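# Assemble the pet carrier: lid on, door shut, upright

## Task

Fit the pet carrier's top half onto its bottom half, insert the door and close it, and make sure the finished carrier stands right side up.

## Robot and tools

Robot: two arms, left_arm and right_arm, stand side by side at a table. Each has a two-finger gripper with a wrist camera (cam_left_wrist, cam_right_wrist). Two fixed cameras, cam_high and cam_low, sit on a stand behind the arms. All images are 672x504.

Frames. The scene frame has its origin at table-top height, midway between the arms' nominal bases: +x points out over the table, +y toward left_arm, +z up. Arm names do not match image sides. Measured bases: left_arm at (-0.017, +0.338, 0) m with quat_wxyz (+1.000, 0, 0, -0.026); right_arm at (+0.032, -0.229, 0) m with quat_wxyz (+1.000, 0, 0, -0.004). Every hand pose, velocity, target and wrist-camera pose an arm reports is in that arm's own base frame; fixed cameras and the table use the scene frame. On each gripper, +z runs along the fingers and the fingers open and close along y. end_effector_position is the point between the pads, about 1 cm behind the tips. Reported positions and orientations can be off by a few centimetres, worse far from the base.

Row format (used by both execute_actions and move): one list of exactly 14 numbers covering both arms, even if one is idle: dx, dy, dz, rx, ry, rz, opening for left_arm, then the same seven for right_arm. The six pose numbers are an offset, not a pose, measured from that arm's current Hand target along that arm's base axes; rx, ry, rz form a single rotation vector about the Hand target's position. Scale: 1.0 equals 0.6 m or 180 degrees; values lie in [-1, 1]. A translation longer than 1.0 is shortened along its direction. Opening is absolute, not an offset: +1 fully open (0.093 m), -1 closed. Sending 0 for an arm's six pose numbers re-commands its present Hand target; to keep a gripper as it is, repeat its present opening, since 0 there means half open.

execute_actions(actions, cameras): actions is a list of actions; each action is a list of up to 15 rows, one per 1/30 s control step, and a short action repeats its final row to fill 15 steps. All rows of an action count from the Hand target at that action's start, so repeating an offset in a new action moves further. An empty actions list returns images and the scene number. cameras names which images to return; ["all"] for all, [] for none.

move(target, speed, blend, opening_speed, grip_force, blocking, cameras): drives each gripper in a straight line to an offset row (or a list of up to 15 rows, all counted from the same starting Hand targets). speed in m/s, 0.002 to 2.9, default 0.25 (turns up to twice that in rad/s), one value or one per target. blend in m rounds corners in a list; 0 stops at each. opening_speed is per second on the -1 to +1 scale, at least 0.2. grip_force is per-pad force in N, 10 to 50, one value or one per arm; it persists, and lower forces close slowly. blocking=false returns after about 0.5 s while motion continues. Paths ignore obstacles and the other arm, last at most 10 s, and the gripper lags, more when fast or stretched out. Avoid paths near an arm's own base. The result adds a move: line, e.g. done, off_target, moving, held, fault; done means within 10 mm and 2 degrees at rest, which does not mean no contact. limits=paced means clipped, limits=held means steps were withheld.

wait(seconds 0 to 10): lets time pass holding commands; a running move continues. stop: brakes a running move. zoom_image(camera, region [x0,y0,x1,y1], at most 504x504 pixels) enlarges part of a camera's newest image. finished_scene(scene): ends the current scene, given its number; irreversible, call only when the carrier is assembled and stays so untouched.

Results: Hand target is the last commanded pose after clipping; the gripper often rests short of it, and the next command, even zeros, asks again. Orientation commands are clipped to 40 degrees from the measured one per step. Small moves may fail or drift sideways; check position and tilt after each move. Tool commands lists present commands. grip_measured is the finger motor on the -1..+1 scale: pads meet near -0.94; an object w mm wide reads about 0.0208 per mm above that. For a firm hold on a rigid part, command about 0.24 below its width reading; to release, command well above it. Joint positions end with gripper opening in metres. Joint velocities reading within noise means the arm is still. Torques include arm weight; joints 1-3 wrap at ±28 N m.

Joint ranges (rad): waist -2.618 to 3.054, shoulder 0 to 3.142, elbow 0 to 3.142 (straight 2.901), wrist pitch ±1.571, wrist yaw ±1.571, wrist roll ±2.094.

Avoid: dropping parts or releasing them while moving; fast impacts or hard pressing on parts, table or fixtures; any contact between the two arms, including a gripper closing on the other's fingers; strain on wrist camera cables; anything leaving the table. Pressing an arm into a blocked pose keeps pushing until commanded back. Holding loads, long reach or unreachable targets heat motors: MOTOR HOT at 75 °C, a fault folding the arm at 90 °C. Loose objects may occasionally be nudged by outside disturbances.

Each tool is called after "Emit:" as a command line: name --argument value for each argument, lists and objects as JSON in quotes; but a table of rows of numbers goes row by row, as --pt "numbers of a row", without its own name.

## Session

Emit:
execute_actions --actions '[]'

Scene clock: 0.00 s.
left_arm: end_effector_position=(+0.4057, -0.0074, +0.1784) grip_measured=+1.000 end_effector_quat_wxyz=(+0.487, +0.070, +0.854, +0.170) | right_arm: end_effector_position=(+0.3456, +0.1153, +0.2104) grip_measured=+1.000 end_effector_quat_wxyz=(+0.459, -0.147, +0.876, -0.026)
Joint positions: left_arm=[-0.169 1.345 0.797 0.023 -0.371 0.211 0.093] | right_arm=[0.447 1.183 0.919 -0.379 0.273 -0.024 0.093]
Joint velocities: within noise
Joint torques (N m): no reading
Heat: left arm: 45 °C; right arm: 39 °C.
Hand target: left_arm +0.4089, -0.0078, +0.1911; +0.502, +0.066, +0.846, +0.169 | right_arm +0.3473, +0.1161, +0.2189; +0.469, -0.145, +0.871, -0.023
Tool commands: left_gripper/opening=+1.0 right_gripper/opening=+1.0

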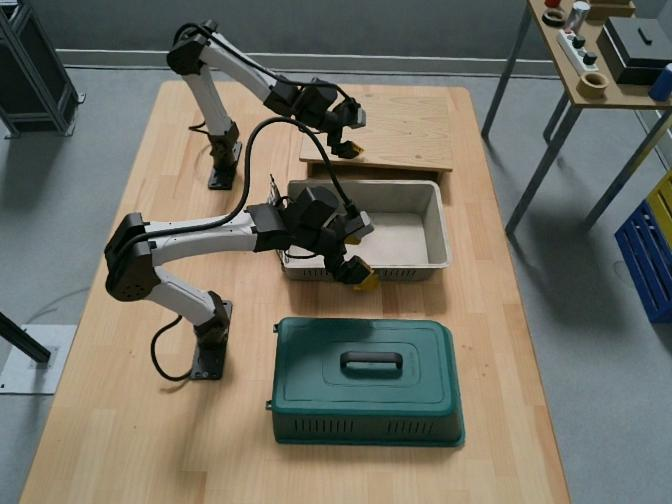

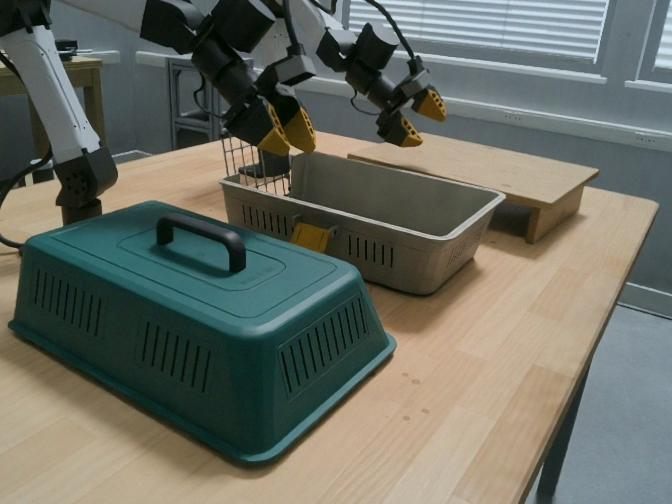

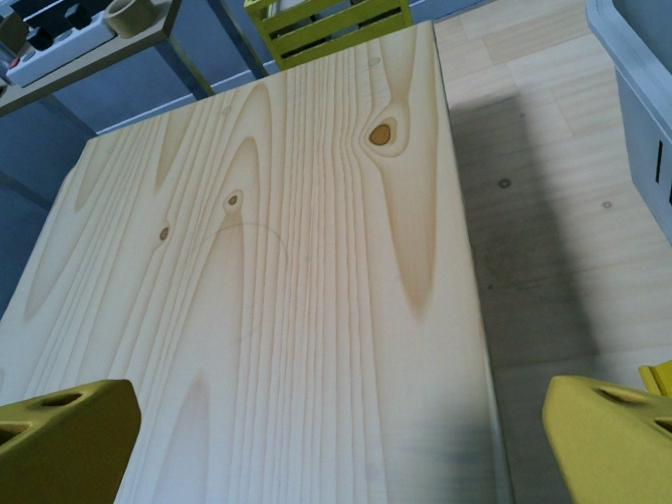

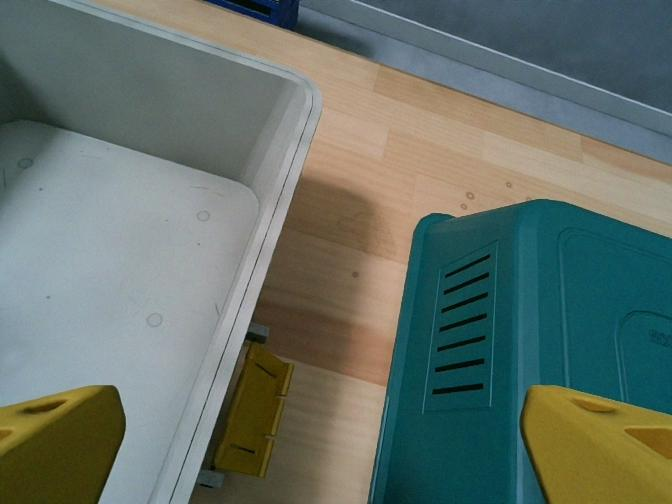

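Emit:
zoom_image --camera "cam_high" --region '[230, 150, 480, 340]'

Emit:
zoom_image --camera "cam_low" --region '[180, 80, 520, 320]'

Emit:
zoom_image --camera "cam_high" --region '[250, 300, 480, 460]'

Scaled by 2.016 from the camera's 672x504 image, which has a finer 960x720 frame.

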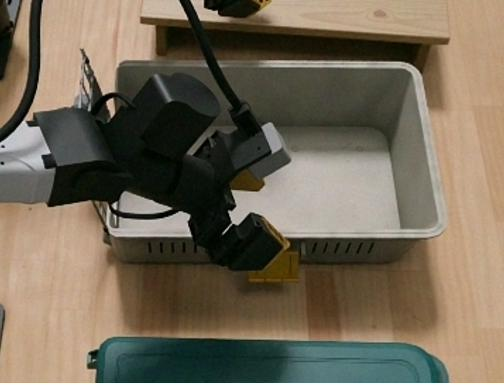

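Scaled by 1.482 from the camera's 672x504 image, which has a finer 960x720 frame.

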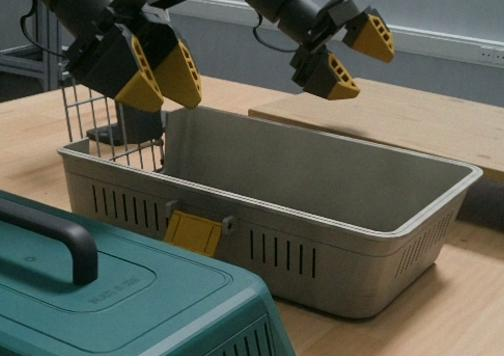

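Scaled by 2.191 from the camera's 672x504 image, which has a finer 960x720 frame.

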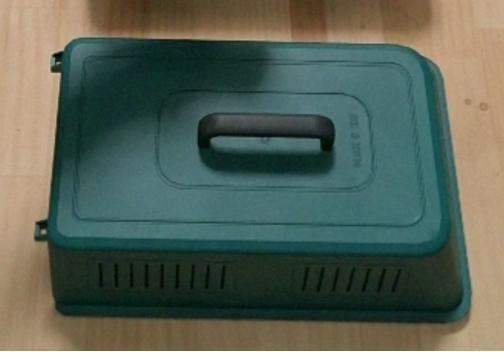

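Emit:
move --target '[-0.1,0.2,0.2,0,0,0,1,-0.15,-0.35,0.2,0,0,0,1]' --cameras '["all"]'

Scene clock: 8.00 s.
left_arm: end_effector_position=(+0.3483, +0.1126, +0.2904) grip_measured=+1.000 end_effector_quat_wxyz=(+0.483, +0.057, +0.859, +0.161) | right_arm: end_effector_position=(+0.2567, -0.0940, +0.3290) grip_measured=+1.000 end_effector_quat_wxyz=(+0.461, -0.136, +0.877, -0.018)
Joint positions: left_arm=[0.351 1.133 1.112 -0.485 0.083 0.434 0.093] | right_arm=[-0.743 1.088 1.401 -1.134 -0.669 -0.78 0.093]
Joint torques (N m): left_arm=[0.59 -4.81 10.06 2.1 0.18 0.32] | right_arm=[-0.69 -1.5 9.91 1.44 -0.48 -0.16]
Heat: left arm: 46 °C; right arm: 40 °C.
Hand target: left_arm +0.3488, +0.1123, +0.3112; +0.502, +0.065, +0.845, +0.169 | right_arm +0.2574, -0.0939, +0.3389; +0.469, -0.145, +0.871, -0.023
Off the commanded pose: left_arm 0.021 m, 3 deg | right_arm 0.010 m, 2 deg.
move: off_target (left_arm)

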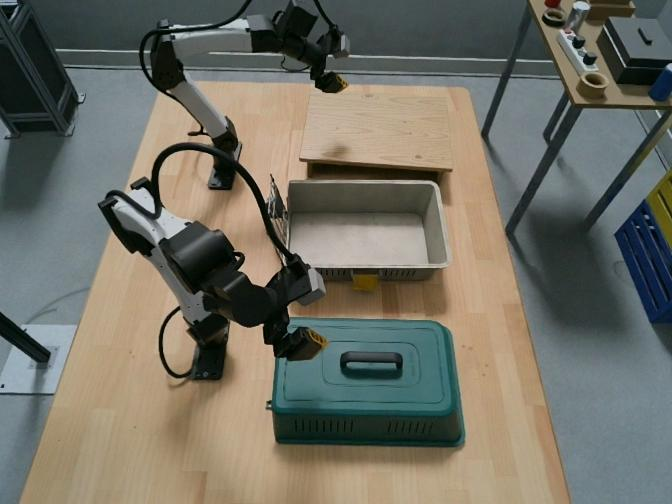

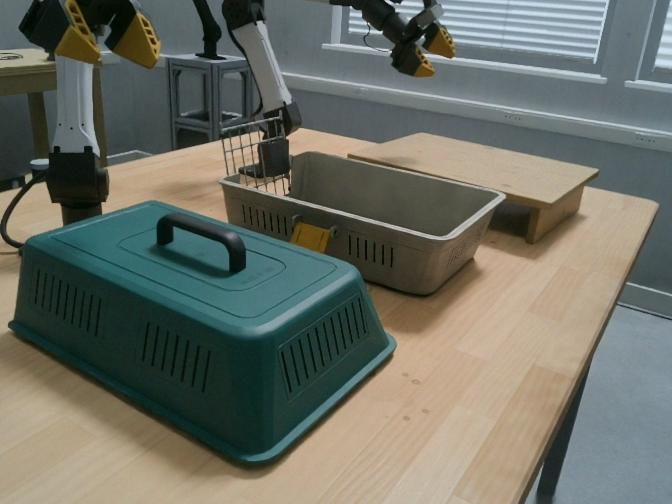

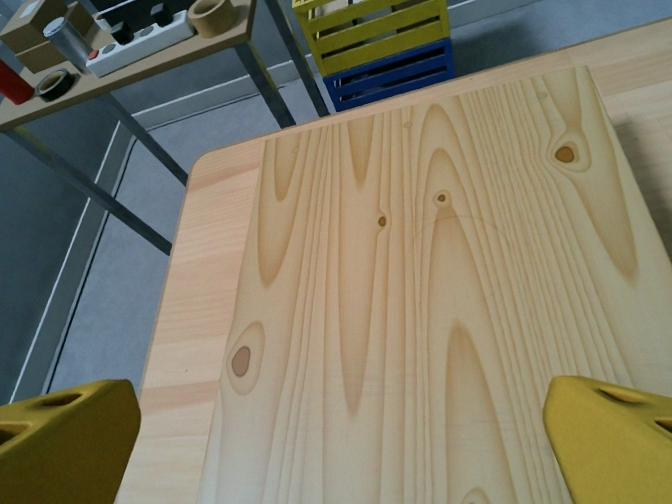

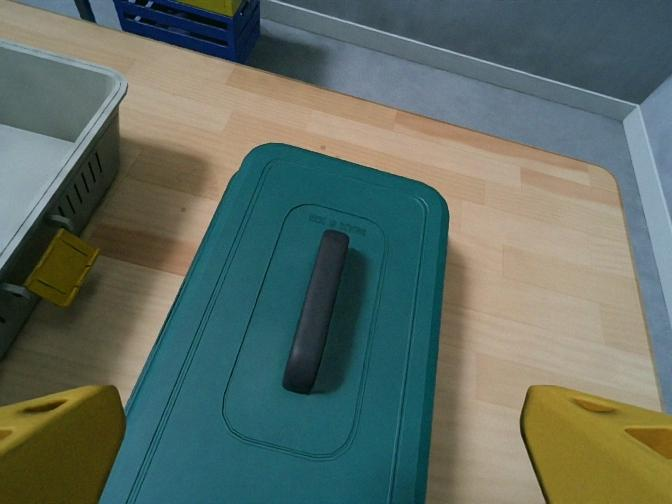

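Emit:
zoom_image --camera "cam_high" --region '[250, 165, 380, 300]'

Emit:
zoom_image --camera "cam_low" --region '[200, 100, 360, 280]'

Scaled by 3.733 from the camera's 672x504 image, which has a finer 960x720 frame.

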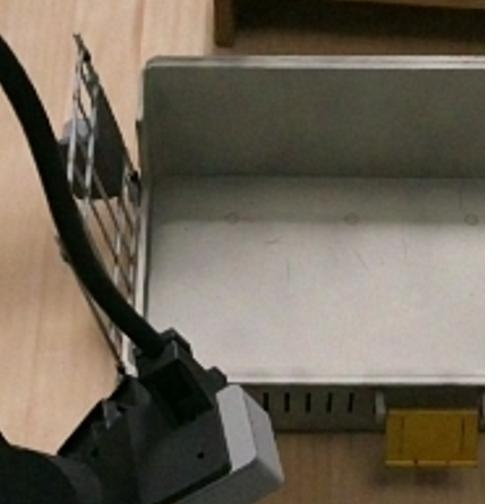

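Scaled by 2.800 from the camera's 672x504 image, which has a finer 960x720 frame.

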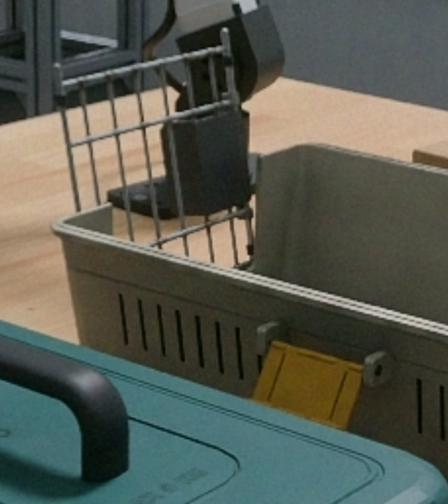

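Emit:
move --target '[0,0,0,0,0,0,1,-0.2,0.4,0.05,0,0,0.45,1]' --cameras '["all"]'

Scene clock: 27.07 s.
left_arm: end_effector_position=(+0.3483, +0.1125, +0.2903) grip_measured=+1.000 end_effector_quat_wxyz=(+0.482, +0.057, +0.859, +0.161) | right_arm: end_effector_position=(+0.1405, +0.1451, +0.3607) grip_measured=+1.000 end_effector_quat_wxyz=(-0.432, +0.632, -0.605, -0.217)
Joint positions: left_arm=[0.351 1.133 1.112 -0.485 0.083 0.434 0.093] | right_arm=[0.09 1.014 1.547 -1.563 -0.9 -1.258 0.093]
Joint torques (N m): left_arm=[0.49 -4.93 10 2.11 0.2 0.29] | right_arm=[0.28 0.02 8.13 1.08 -0.67 -0.01]
Heat: left arm: 50 °C; right arm: 43 °C.
Hand target: left_arm +0.3488, +0.1122, +0.3112; +0.502, +0.066, +0.845, +0.169 | right_arm +0.1373, +0.1461, +0.3690; -0.372, +0.676, -0.568, -0.287
Off the commanded pose: left_arm 0.021 m, 3 deg | right_arm 0.009 m, 12 deg.
joint sent to its limit (right arm) — joint 4 (wrist pitch), lower limit. The joint targets are off in orientation, not in position.
move: off_target (left_arm, right_arm)

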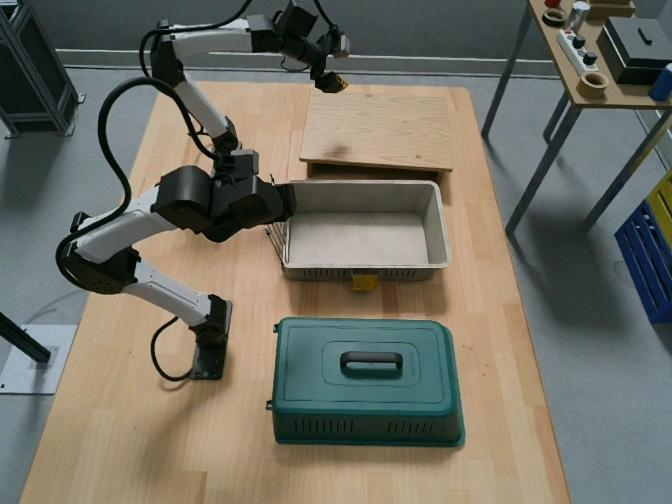

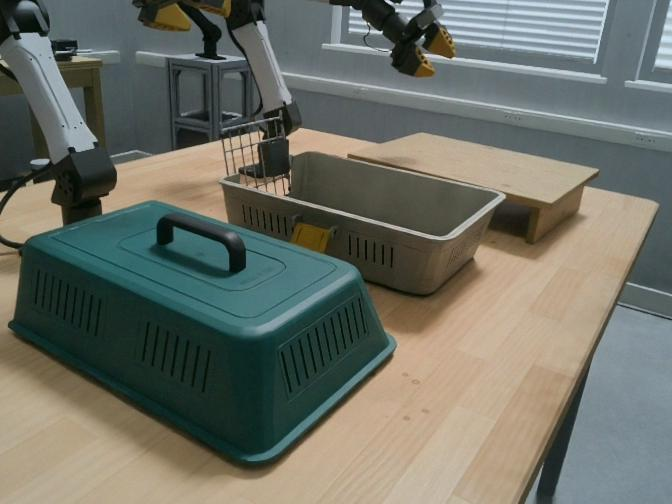

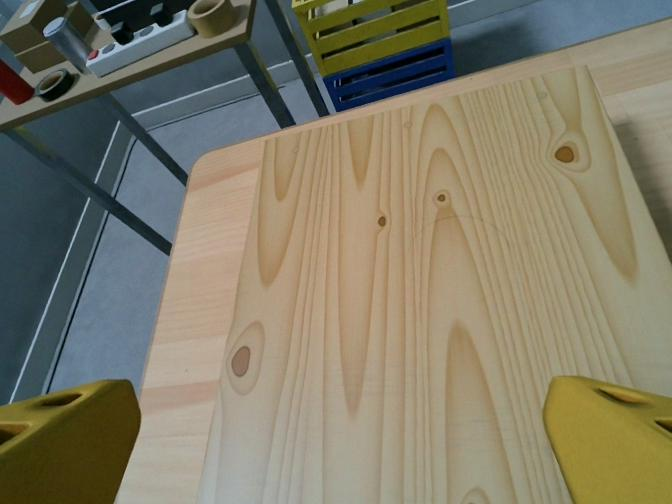

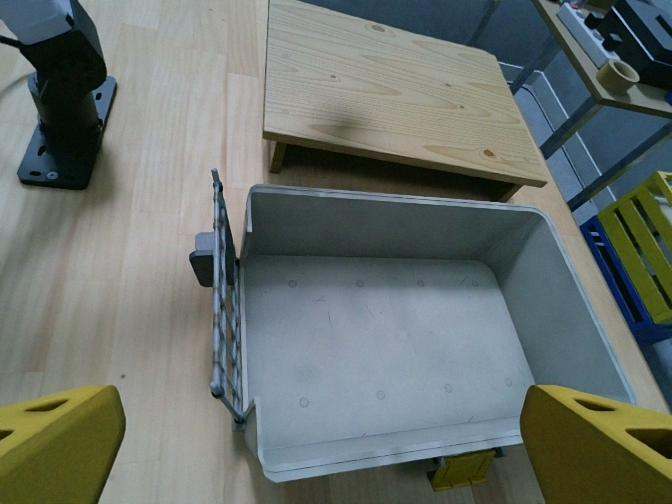

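Emit:
zoom_image --camera "cam_right_wrist" --region '[170, 150, 310, 490]'

Emit:
zoom_image --camera "cam_high" --region '[250, 305, 310, 440]'

Scaled by 1.482 from the camera's 672x504 image, which has a finer 960x720 frame.

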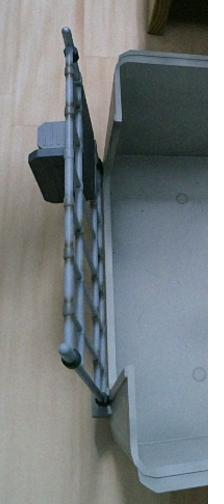

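Scaled by 3.733 from the camera's 672x504 image, which has a finer 960x720 frame.

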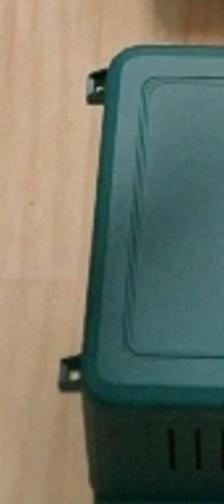

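Emit:
move --target '[0,0,0,0,0,0,1,-0.1,0.03,-0.05,0,0,-0.24,1]' --cameras '["cam_right_wrist"]'

Emit:
zoom_image --camera "cam_right_wrist" --region '[100, 100, 500, 400]'

Scene clock: 37.83 s.
left_arm: end_effector_position=(+0.3483, +0.1125, +0.2903) grip_measured=+1.000 end_effector_quat_wxyz=(+0.482, +0.057, +0.859, +0.161) | right_arm: end_effector_position=(+0.0771, +0.1640, +0.3317) grip_measured=+1.000 end_effector_quat_wxyz=(+0.448, -0.427, +0.776, +0.123)
Joint positions: left_arm=[0.351 1.133 1.112 -0.485 0.083 0.434 0.093] | right_arm=[1.889 0.87 1.396 -1.533 0.832 0.628 0.093]
Joint torques (N m): left_arm=[0.53 -4.9 10.09 2.14 0.21 0.33] | right_arm=[0.32 1.59 8.39 1.17 0.57 0.08]
Heat: left arm: 51 °C; right arm: 44 °C.
Hand target: left_arm +0.3488, +0.1122, +0.3112; +0.502, +0.066, +0.845, +0.169 | right_arm +0.0773, +0.1641, +0.3390; +0.451, -0.419, +0.777, +0.130
Off the commanded pose: left_arm 0.021 m, 3 deg | right_arm 0.007 m, 1 deg.
move: off_target (left_arm)
Images, in order (width x height): cam_right_wrist 672x504.

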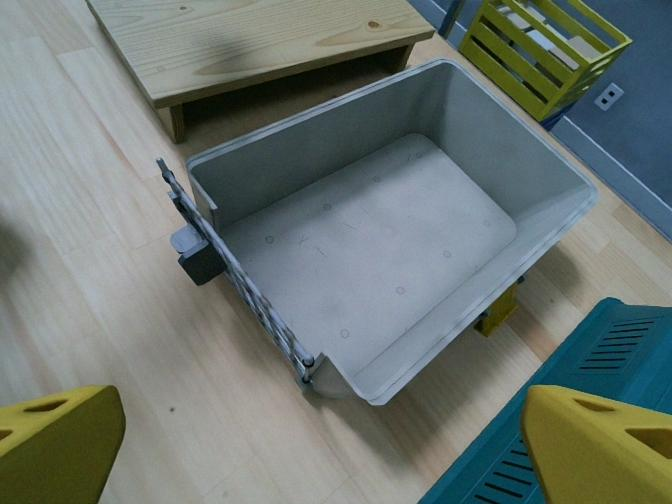

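Scaled by 1.260 from the camera's 672x504 image, which has a finer 960x720 frame.

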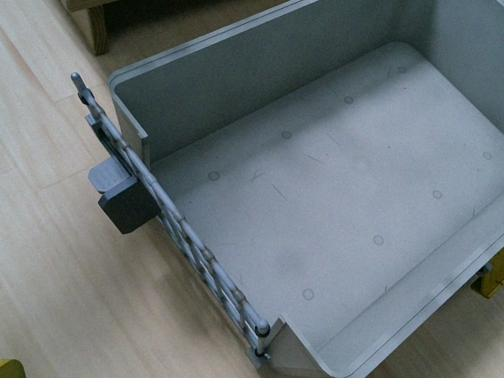

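Emit:
move --target '[-0.3,-0.31,0.05,0,0,-0.6,1,0,0,0,0,0,0,1]' --cameras '["cam_left_wrist","cam_high"]'

Emit:
zoom_image --camera "cam_left_wrist" --region '[100, 50, 600, 450]'

Scene clock: 46.77 s.
left_arm: end_effector_position=(+0.1698, -0.0745, +0.3345) grip_measured=+1.000 end_effector_quat_wxyz=(+0.485, +0.637, +0.599, -0.007) | right_arm: end_effector_position=(+0.0772, +0.1638, +0.3317) grip_measured=+1.000 end_effector_quat_wxyz=(+0.448, -0.427, +0.776, +0.122)
Joint positions: left_arm=[0.399 0.903 1.393 -1.568 0.926 1.782 0.093] | right_arm=[1.889 0.87 1.396 -1.534 0.833 0.629 0.093]
Joint torques (N m): left_arm=[-0.4 0.81 7.31 1.12 0.51 0.05] | right_arm=[0.34 1.65 8.39 1.17 0.54 0.09]
Heat: left arm: 52 °C; right arm: 44 °C.
Hand target: left_arm +0.1688, -0.0738, +0.3412; +0.433, +0.722, +0.447, -0.303 | right_arm +0.0773, +0.1641, +0.3389; +0.451, -0.419, +0.777, +0.130
Off the commanded pose: left_arm 0.007 m, 41 deg; orientation clipped | right_arm 0.007 m, 1 deg.
joint sent to its limit (left arm) — joint 4 (wrist pitch), lower limit. The joint targets are off in orientation, not in position.
move: off_target (left_arm); limits=paced
Images, in order (width x height): cam_high 672x504, cam_left_wrist 672x504.

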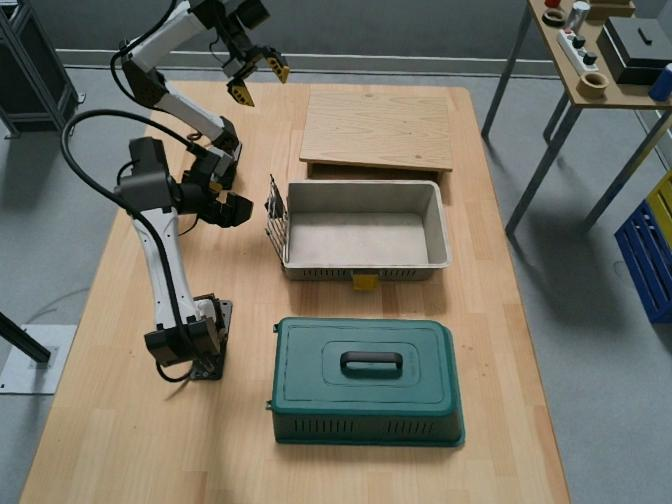

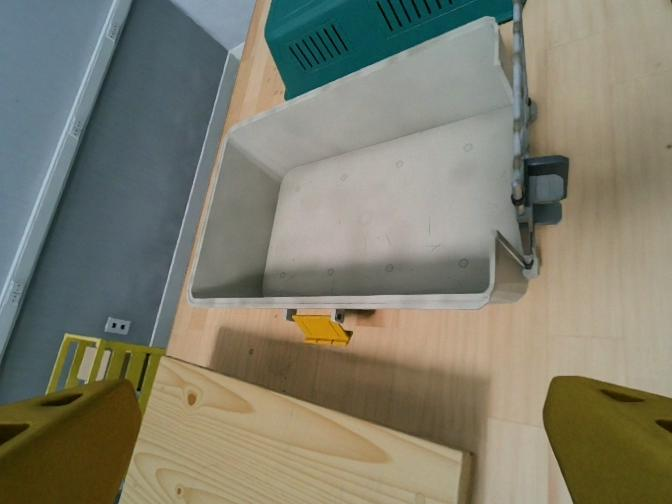

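Scaled by 1.008 from the camera's 672x504 image, which has a finer 960x720 frame.

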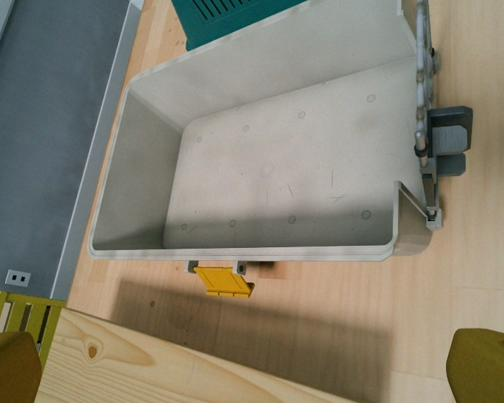

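Emit:
zoom_image --camera "cam_left_wrist" --region '[480, 0, 600, 290]'

Emit:
zoom_image --camera "cam_high" --region '[250, 165, 310, 285]'

Scaled by 1.738 from the camera's 672x504 image, which has a finer 960x720 frame.

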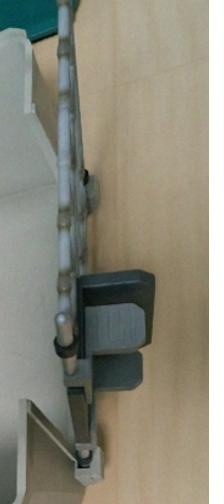

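Scaled by 4.200 from the camera's 672x504 image, which has a finer 960x720 frame.

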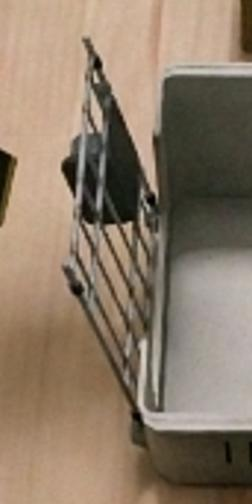

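Emit:
move --target '[0.2,0.25,0,0,0,0.3,1,0.08,-0.1,-0.05,0,0,-0.53,1]' --cameras '["all"]'

Emit:
zoom_image --camera "cam_right_wrist" --region '[100, 50, 600, 450]'

Scene clock: 73.27 s.
left_arm: end_effector_position=(+0.2863, +0.0744, +0.3315) grip_measured=+1.000 end_effector_quat_wxyz=(+0.512, +0.442, +0.733, -0.075) | right_arm: end_effector_position=(+0.1264, +0.1041, +0.3048) grip_measured=+1.000 end_effector_quat_wxyz=(+0.316, +0.123, +0.923, +0.185)
Joint positions: left_arm=[0.78 1.484 1.676 -1.568 1.078 1.749 0.093] | right_arm=[1.238 0.852 1.4 -1.563 0.532 1.348 0.093]
Joint torques (N m): left_arm=[0.66 -4.66 8.06 0.6 0.87 0.06] | right_arm=[-0.75 1.83 7.54 1.2 0.29 0.03]
Heat: left arm: 53 °C; right arm: 45 °C.
Hand target: left_arm +0.2888, +0.0762, +0.3410; +0.523, +0.440, +0.726, -0.073 | right_arm +0.1254, +0.1041, +0.3089; +0.386, +0.250, +0.879, -0.128
Off the commanded pose: left_arm 0.010 m, 2 deg | right_arm 0.004 m, 55 deg; orientation clipped.
joint sent to its limit (left arm) — joint 4 (wrist pitch), lower limit. The joint targets still meet the commanded pose.
joint sent to its limit (right arm) — joint 4 (wrist pitch), lower limit. The joint targets are off in orientation, not in position.
move: off_target (right_arm); limits=paced

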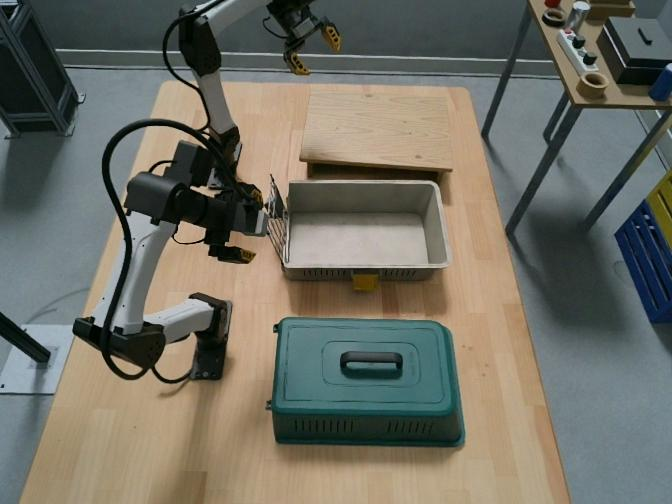

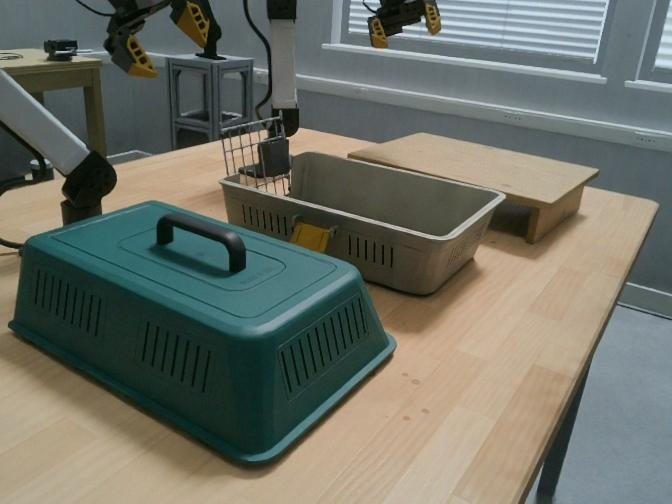

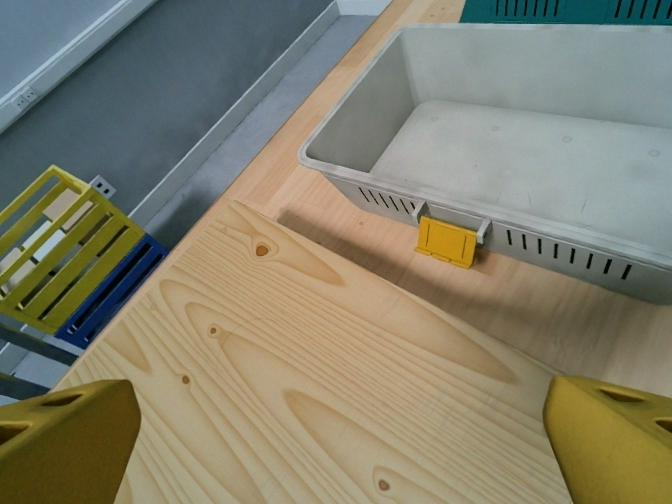

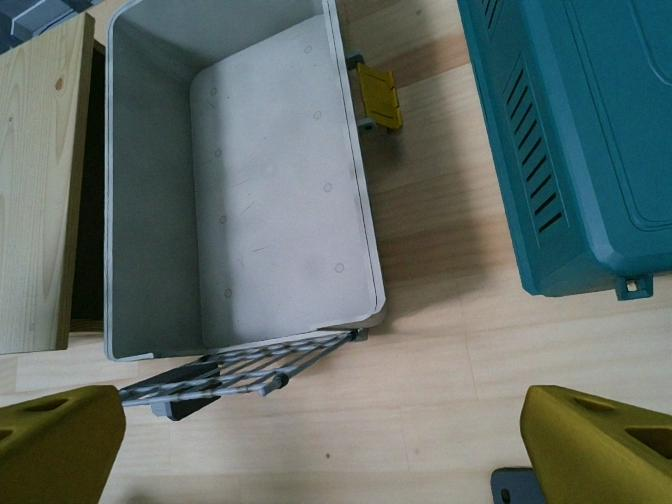

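Scaled by 1.008 from the camera's 672x504 image, which has a finer 960x720 frame.

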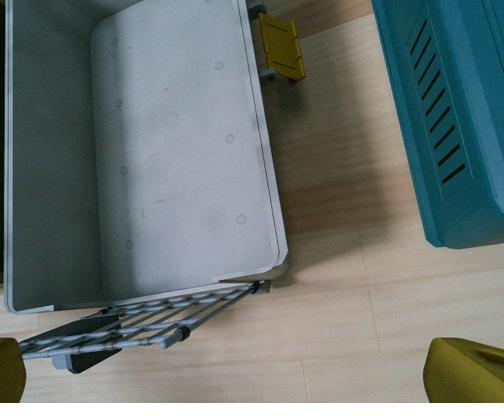

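Emit:
move --target '[-0.2,-0.25,-0.1,0,0,-0.2,1,0,-0.05,0.1,0,0,0,1]' --cameras '["cam_left_wrist"]'

Emit:
zoom_image --camera "cam_left_wrist" --region '[400, 0, 600, 200]'

Scene clock: 85.83 s.
left_arm: end_effector_position=(+0.1707, -0.0736, +0.2805) grip_measured=+1.000 end_effector_quat_wxyz=(+0.482, +0.606, +0.627, -0.089) | right_arm: end_effector_position=(+0.1279, +0.0754, +0.3629) grip_measured=+1.000 end_effector_quat_wxyz=(+0.345, +0.111, +0.904, +0.229)
Joint positions: left_arm=[0.464 0.903 1.153 -1.57 1.006 1.862 0.093] | right_arm=[0.908 0.829 1.624 -1.564 0.329 1.011 0.093]
Joint torques (N m): left_arm=[-0.44 -0.36 5.57 0.69 0.57 0] | right_arm=[-0.75 2.13 7.05 1.61 0.13 -0.2]
Heat: left arm: 54 °C; right arm: 46 °C.
Hand target: left_arm +0.1688, -0.0738, +0.2810; +0.475, +0.643, +0.554, -0.231 | right_arm +0.1253, +0.0742, +0.3690; +0.384, +0.238, +0.887, -0.092
Off the commanded pose: left_arm 0.002 m, 19 deg | right_arm 0.007 m, 44 deg; orientation clipped.
joint sent to its limit (left arm) — joint 4 (wrist pitch), lower limit. The joint targets are off in orientation, not in position.
joint sent to its limit (right arm) — joint 4 (wrist pitch), lower limit. The joint targets are off in orientation, not in position.
move: off_target (left_arm, right_arm); limits=paced
Images, in order (width x height): cam_left_wrist 672x504.

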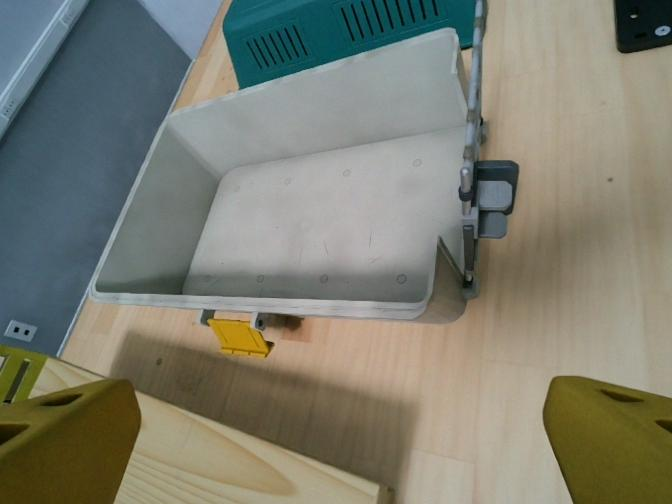

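Scaled by 2.520 from the camera's 672x504 image, which has a finer 960x720 frame.

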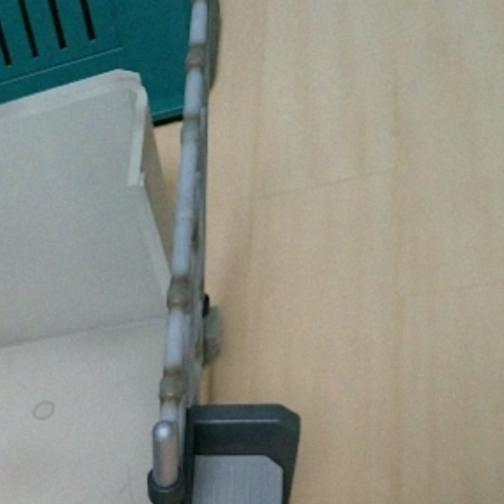

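Emit:
move --target '[0,0,0,0,0,0,1,0.378,-0.225,-0.08,0.018,0.0915,0.164,1]' --cameras '["all"]'

Scene clock: 105.50 s.
left_arm: end_effector_position=(+0.1707, -0.0736, +0.2805) grip_measured=+1.000 end_effector_quat_wxyz=(+0.482, +0.606, +0.627, -0.089) | right_arm: end_effector_position=(+0.3524, -0.0580, +0.3123) grip_measured=+1.000 end_effector_quat_wxyz=(+0.248, +0.003, +0.969, +0.008)
Joint positions: left_arm=[0.464 0.903 1.153 -1.57 1.006 1.862 0.093] | right_arm=[-0.219 1.644 2.033 -1.471 -0.119 -0.183 0.093]
Joint torques (N m): left_arm=[-0.61 -0.43 5.42 0.73 0.59 0.05] | right_arm=[-0.7 -7.09 9.16 1.19 -0.03 -0.17]
Heat: left arm: 53 °C; right arm: 46 °C.
Hand target: left_arm +0.1698, -0.0751, +0.2807; +0.482, +0.606, +0.627, -0.092 (not the last commanded pose) | right_arm +0.3521, -0.0609, +0.3210; +0.258, +0.000, +0.966, +0.001
Off the commanded pose: left_arm 0.002 m, 19 deg | right_arm 0.009 m, 1 deg.
joint sent to its limit (left arm) — joint 4 (wrist pitch), lower limit.
move: off_target (left_arm)

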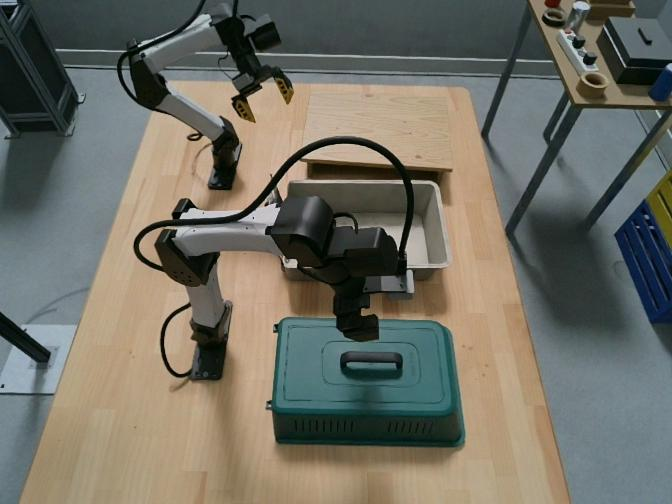

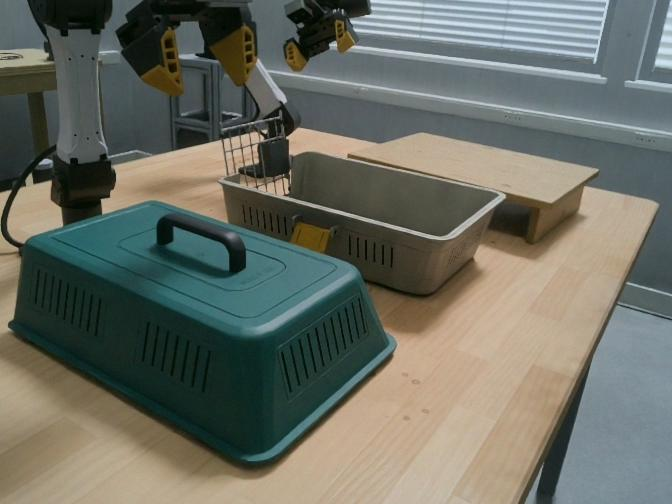

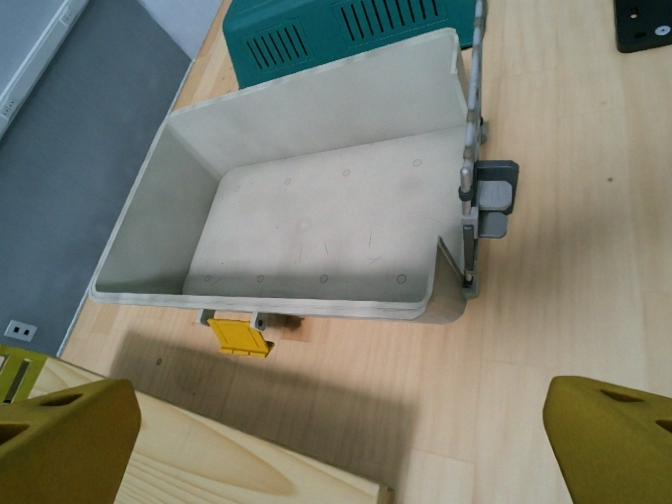

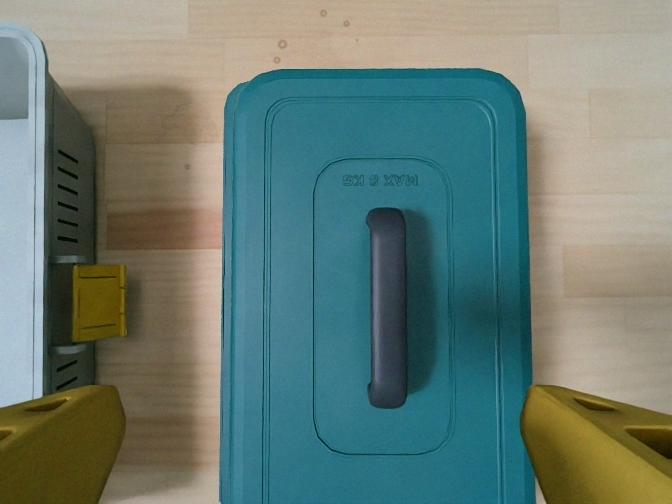

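Emit:
move --target '[0,0,0,0,0,0,1,0,-0.053,-0.1,0,0,0,1]' --cameras '["cam_high","cam_low","cam_right_wrist"]'

Scene clock: 109.87 s.
left_arm: end_effector_position=(+0.1707, -0.0736, +0.2805) grip_measured=+1.000 end_effector_quat_wxyz=(+0.482, +0.606, +0.627, -0.089) | right_arm: end_effector_position=(+0.3519, -0.0933, +0.2547) grip_measured=+1.000 end_effector_quat_wxyz=(+0.242, +0.006, +0.970, +0.002)
Joint positions: left_arm=[0.464 0.903 1.153 -1.57 1.006 1.862 0.093] | right_arm=[-0.33 1.572 1.705 -1.238 -0.154 -0.281 0.093]
Joint torques (N m): left_arm=[-0.54 -0.47 5.39 0.7 0.58 0.05] | right_arm=[-0.55 -9.2 6.13 1.41 -0.22 -0.16]
Heat: left arm: 53 °C; right arm: 46 °C.
Hand target: left_arm +0.1698, -0.0751, +0.2807; +0.482, +0.606, +0.627, -0.092 | right_arm +0.3521, -0.0927, +0.2609; +0.258, +0.000, +0.966, +0.001
Off the commanded pose: left_arm 0.002 m, 0 deg | right_arm 0.006 m, 2 deg.
joint sent to its limit (left arm) — joint 4 (wrist pitch), lower limit. The joint targets still meet the commanded pose.
move: done
Images, in order (width x height): cam_high 672x504, cam_low 672x504, cam_right_wrist 672x504.

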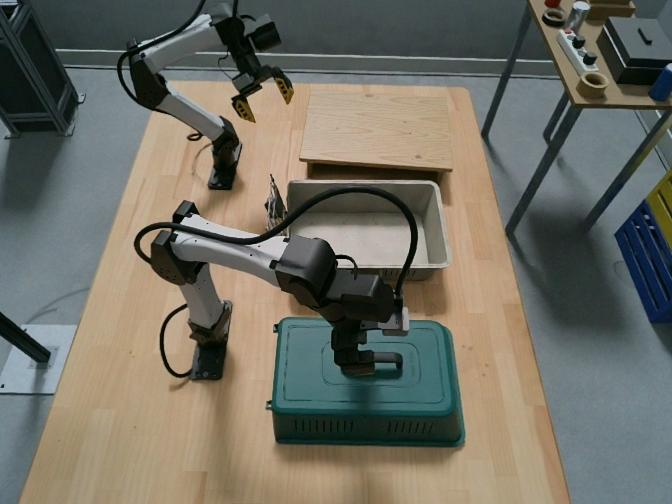

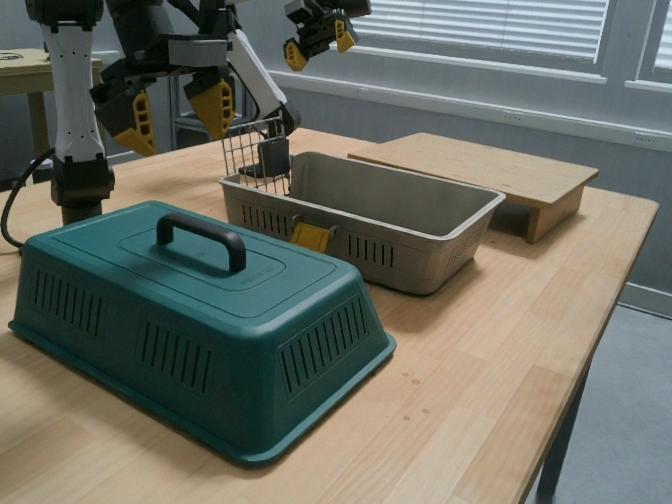

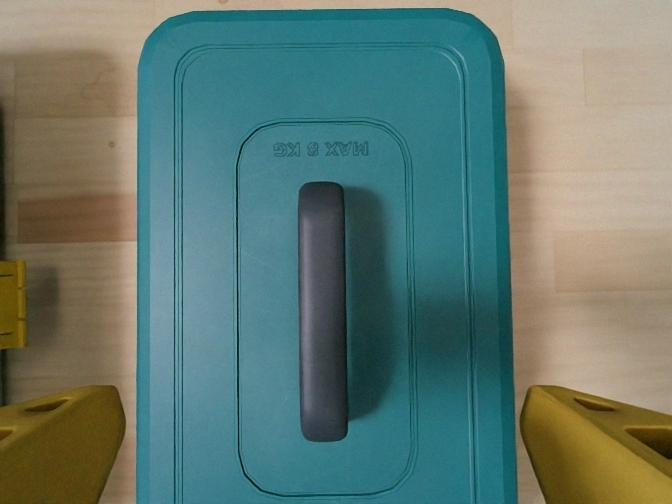

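Emit:
move --target '[0,0,0,0,0,0,1,0.07,0.0,-0.055,0,0.0,0,1]' --cameras '["cam_high","cam_low","cam_right_wrist"]'

Emit:
zoom_image --camera "cam_low" --region '[80, 60, 300, 300]'

Scene clock: 113.00 s.
left_arm: end_effector_position=(+0.1707, -0.0736, +0.2805) grip_measured=+1.000 end_effector_quat_wxyz=(+0.482, +0.606, +0.627, -0.089) | right_arm: end_effector_position=(+0.3906, -0.0922, +0.2272) grip_measured=+1.000 end_effector_quat_wxyz=(+0.251, -0.004, +0.968, +0.004)
Joint positions: left_arm=[0.464 0.903 1.153 -1.57 1.006 1.862 0.093] | right_arm=[-0.295 1.662 1.676 -1.098 -0.151 -0.265 0.093]
Joint torques (N m): left_arm=[-0.5 -0.47 5.46 0.72 0.55 0.03] | right_arm=[0.05 -8.34 6.89 1.44 -0.05 0.06]
Heat: left arm: 53 °C; right arm: 46 °C.
Hand target: left_arm +0.1698, -0.0751, +0.2807; +0.482, +0.606, +0.627, -0.092 | right_arm +0.3941, -0.0928, +0.2279; +0.258, +0.000, +0.966, +0.001
Off the commanded pose: left_arm 0.002 m, 0 deg | right_arm 0.004 m, 1 deg.
joint sent to its limit (left arm) — joint 4 (wrist pitch), lower limit. The joint targets still meet the commanded pose.
move: done
Images, in order (width x height): cam_high 672x504, cam_low 672x504, cam_right_wrist 672x504.

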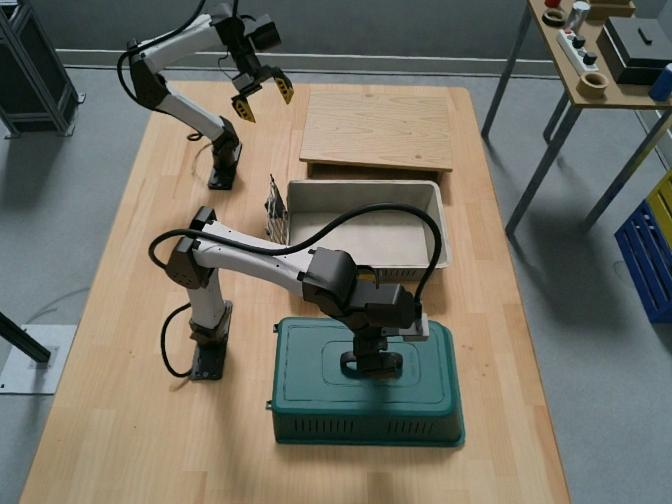

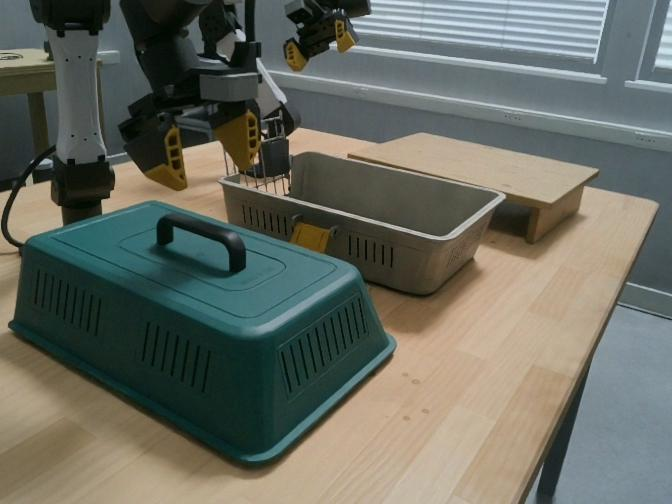

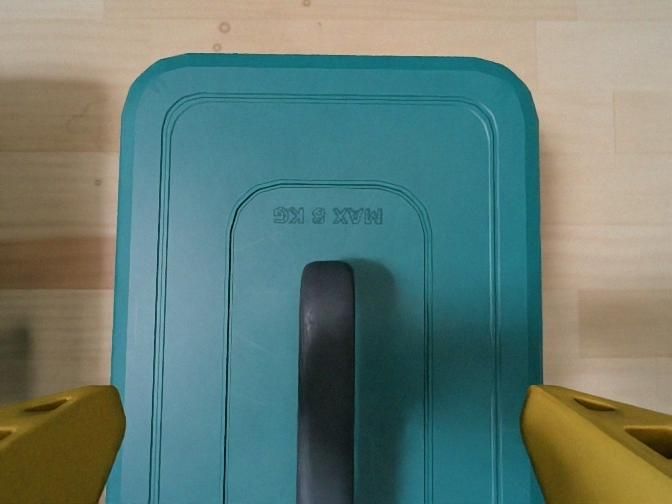

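Scaled by 2.100 from the camera's 672x504 image, which has a finer 960x720 frame.

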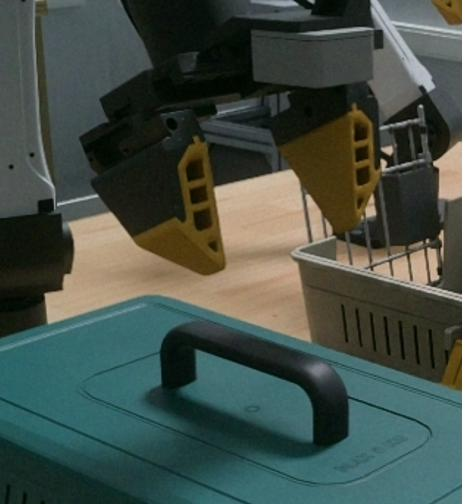

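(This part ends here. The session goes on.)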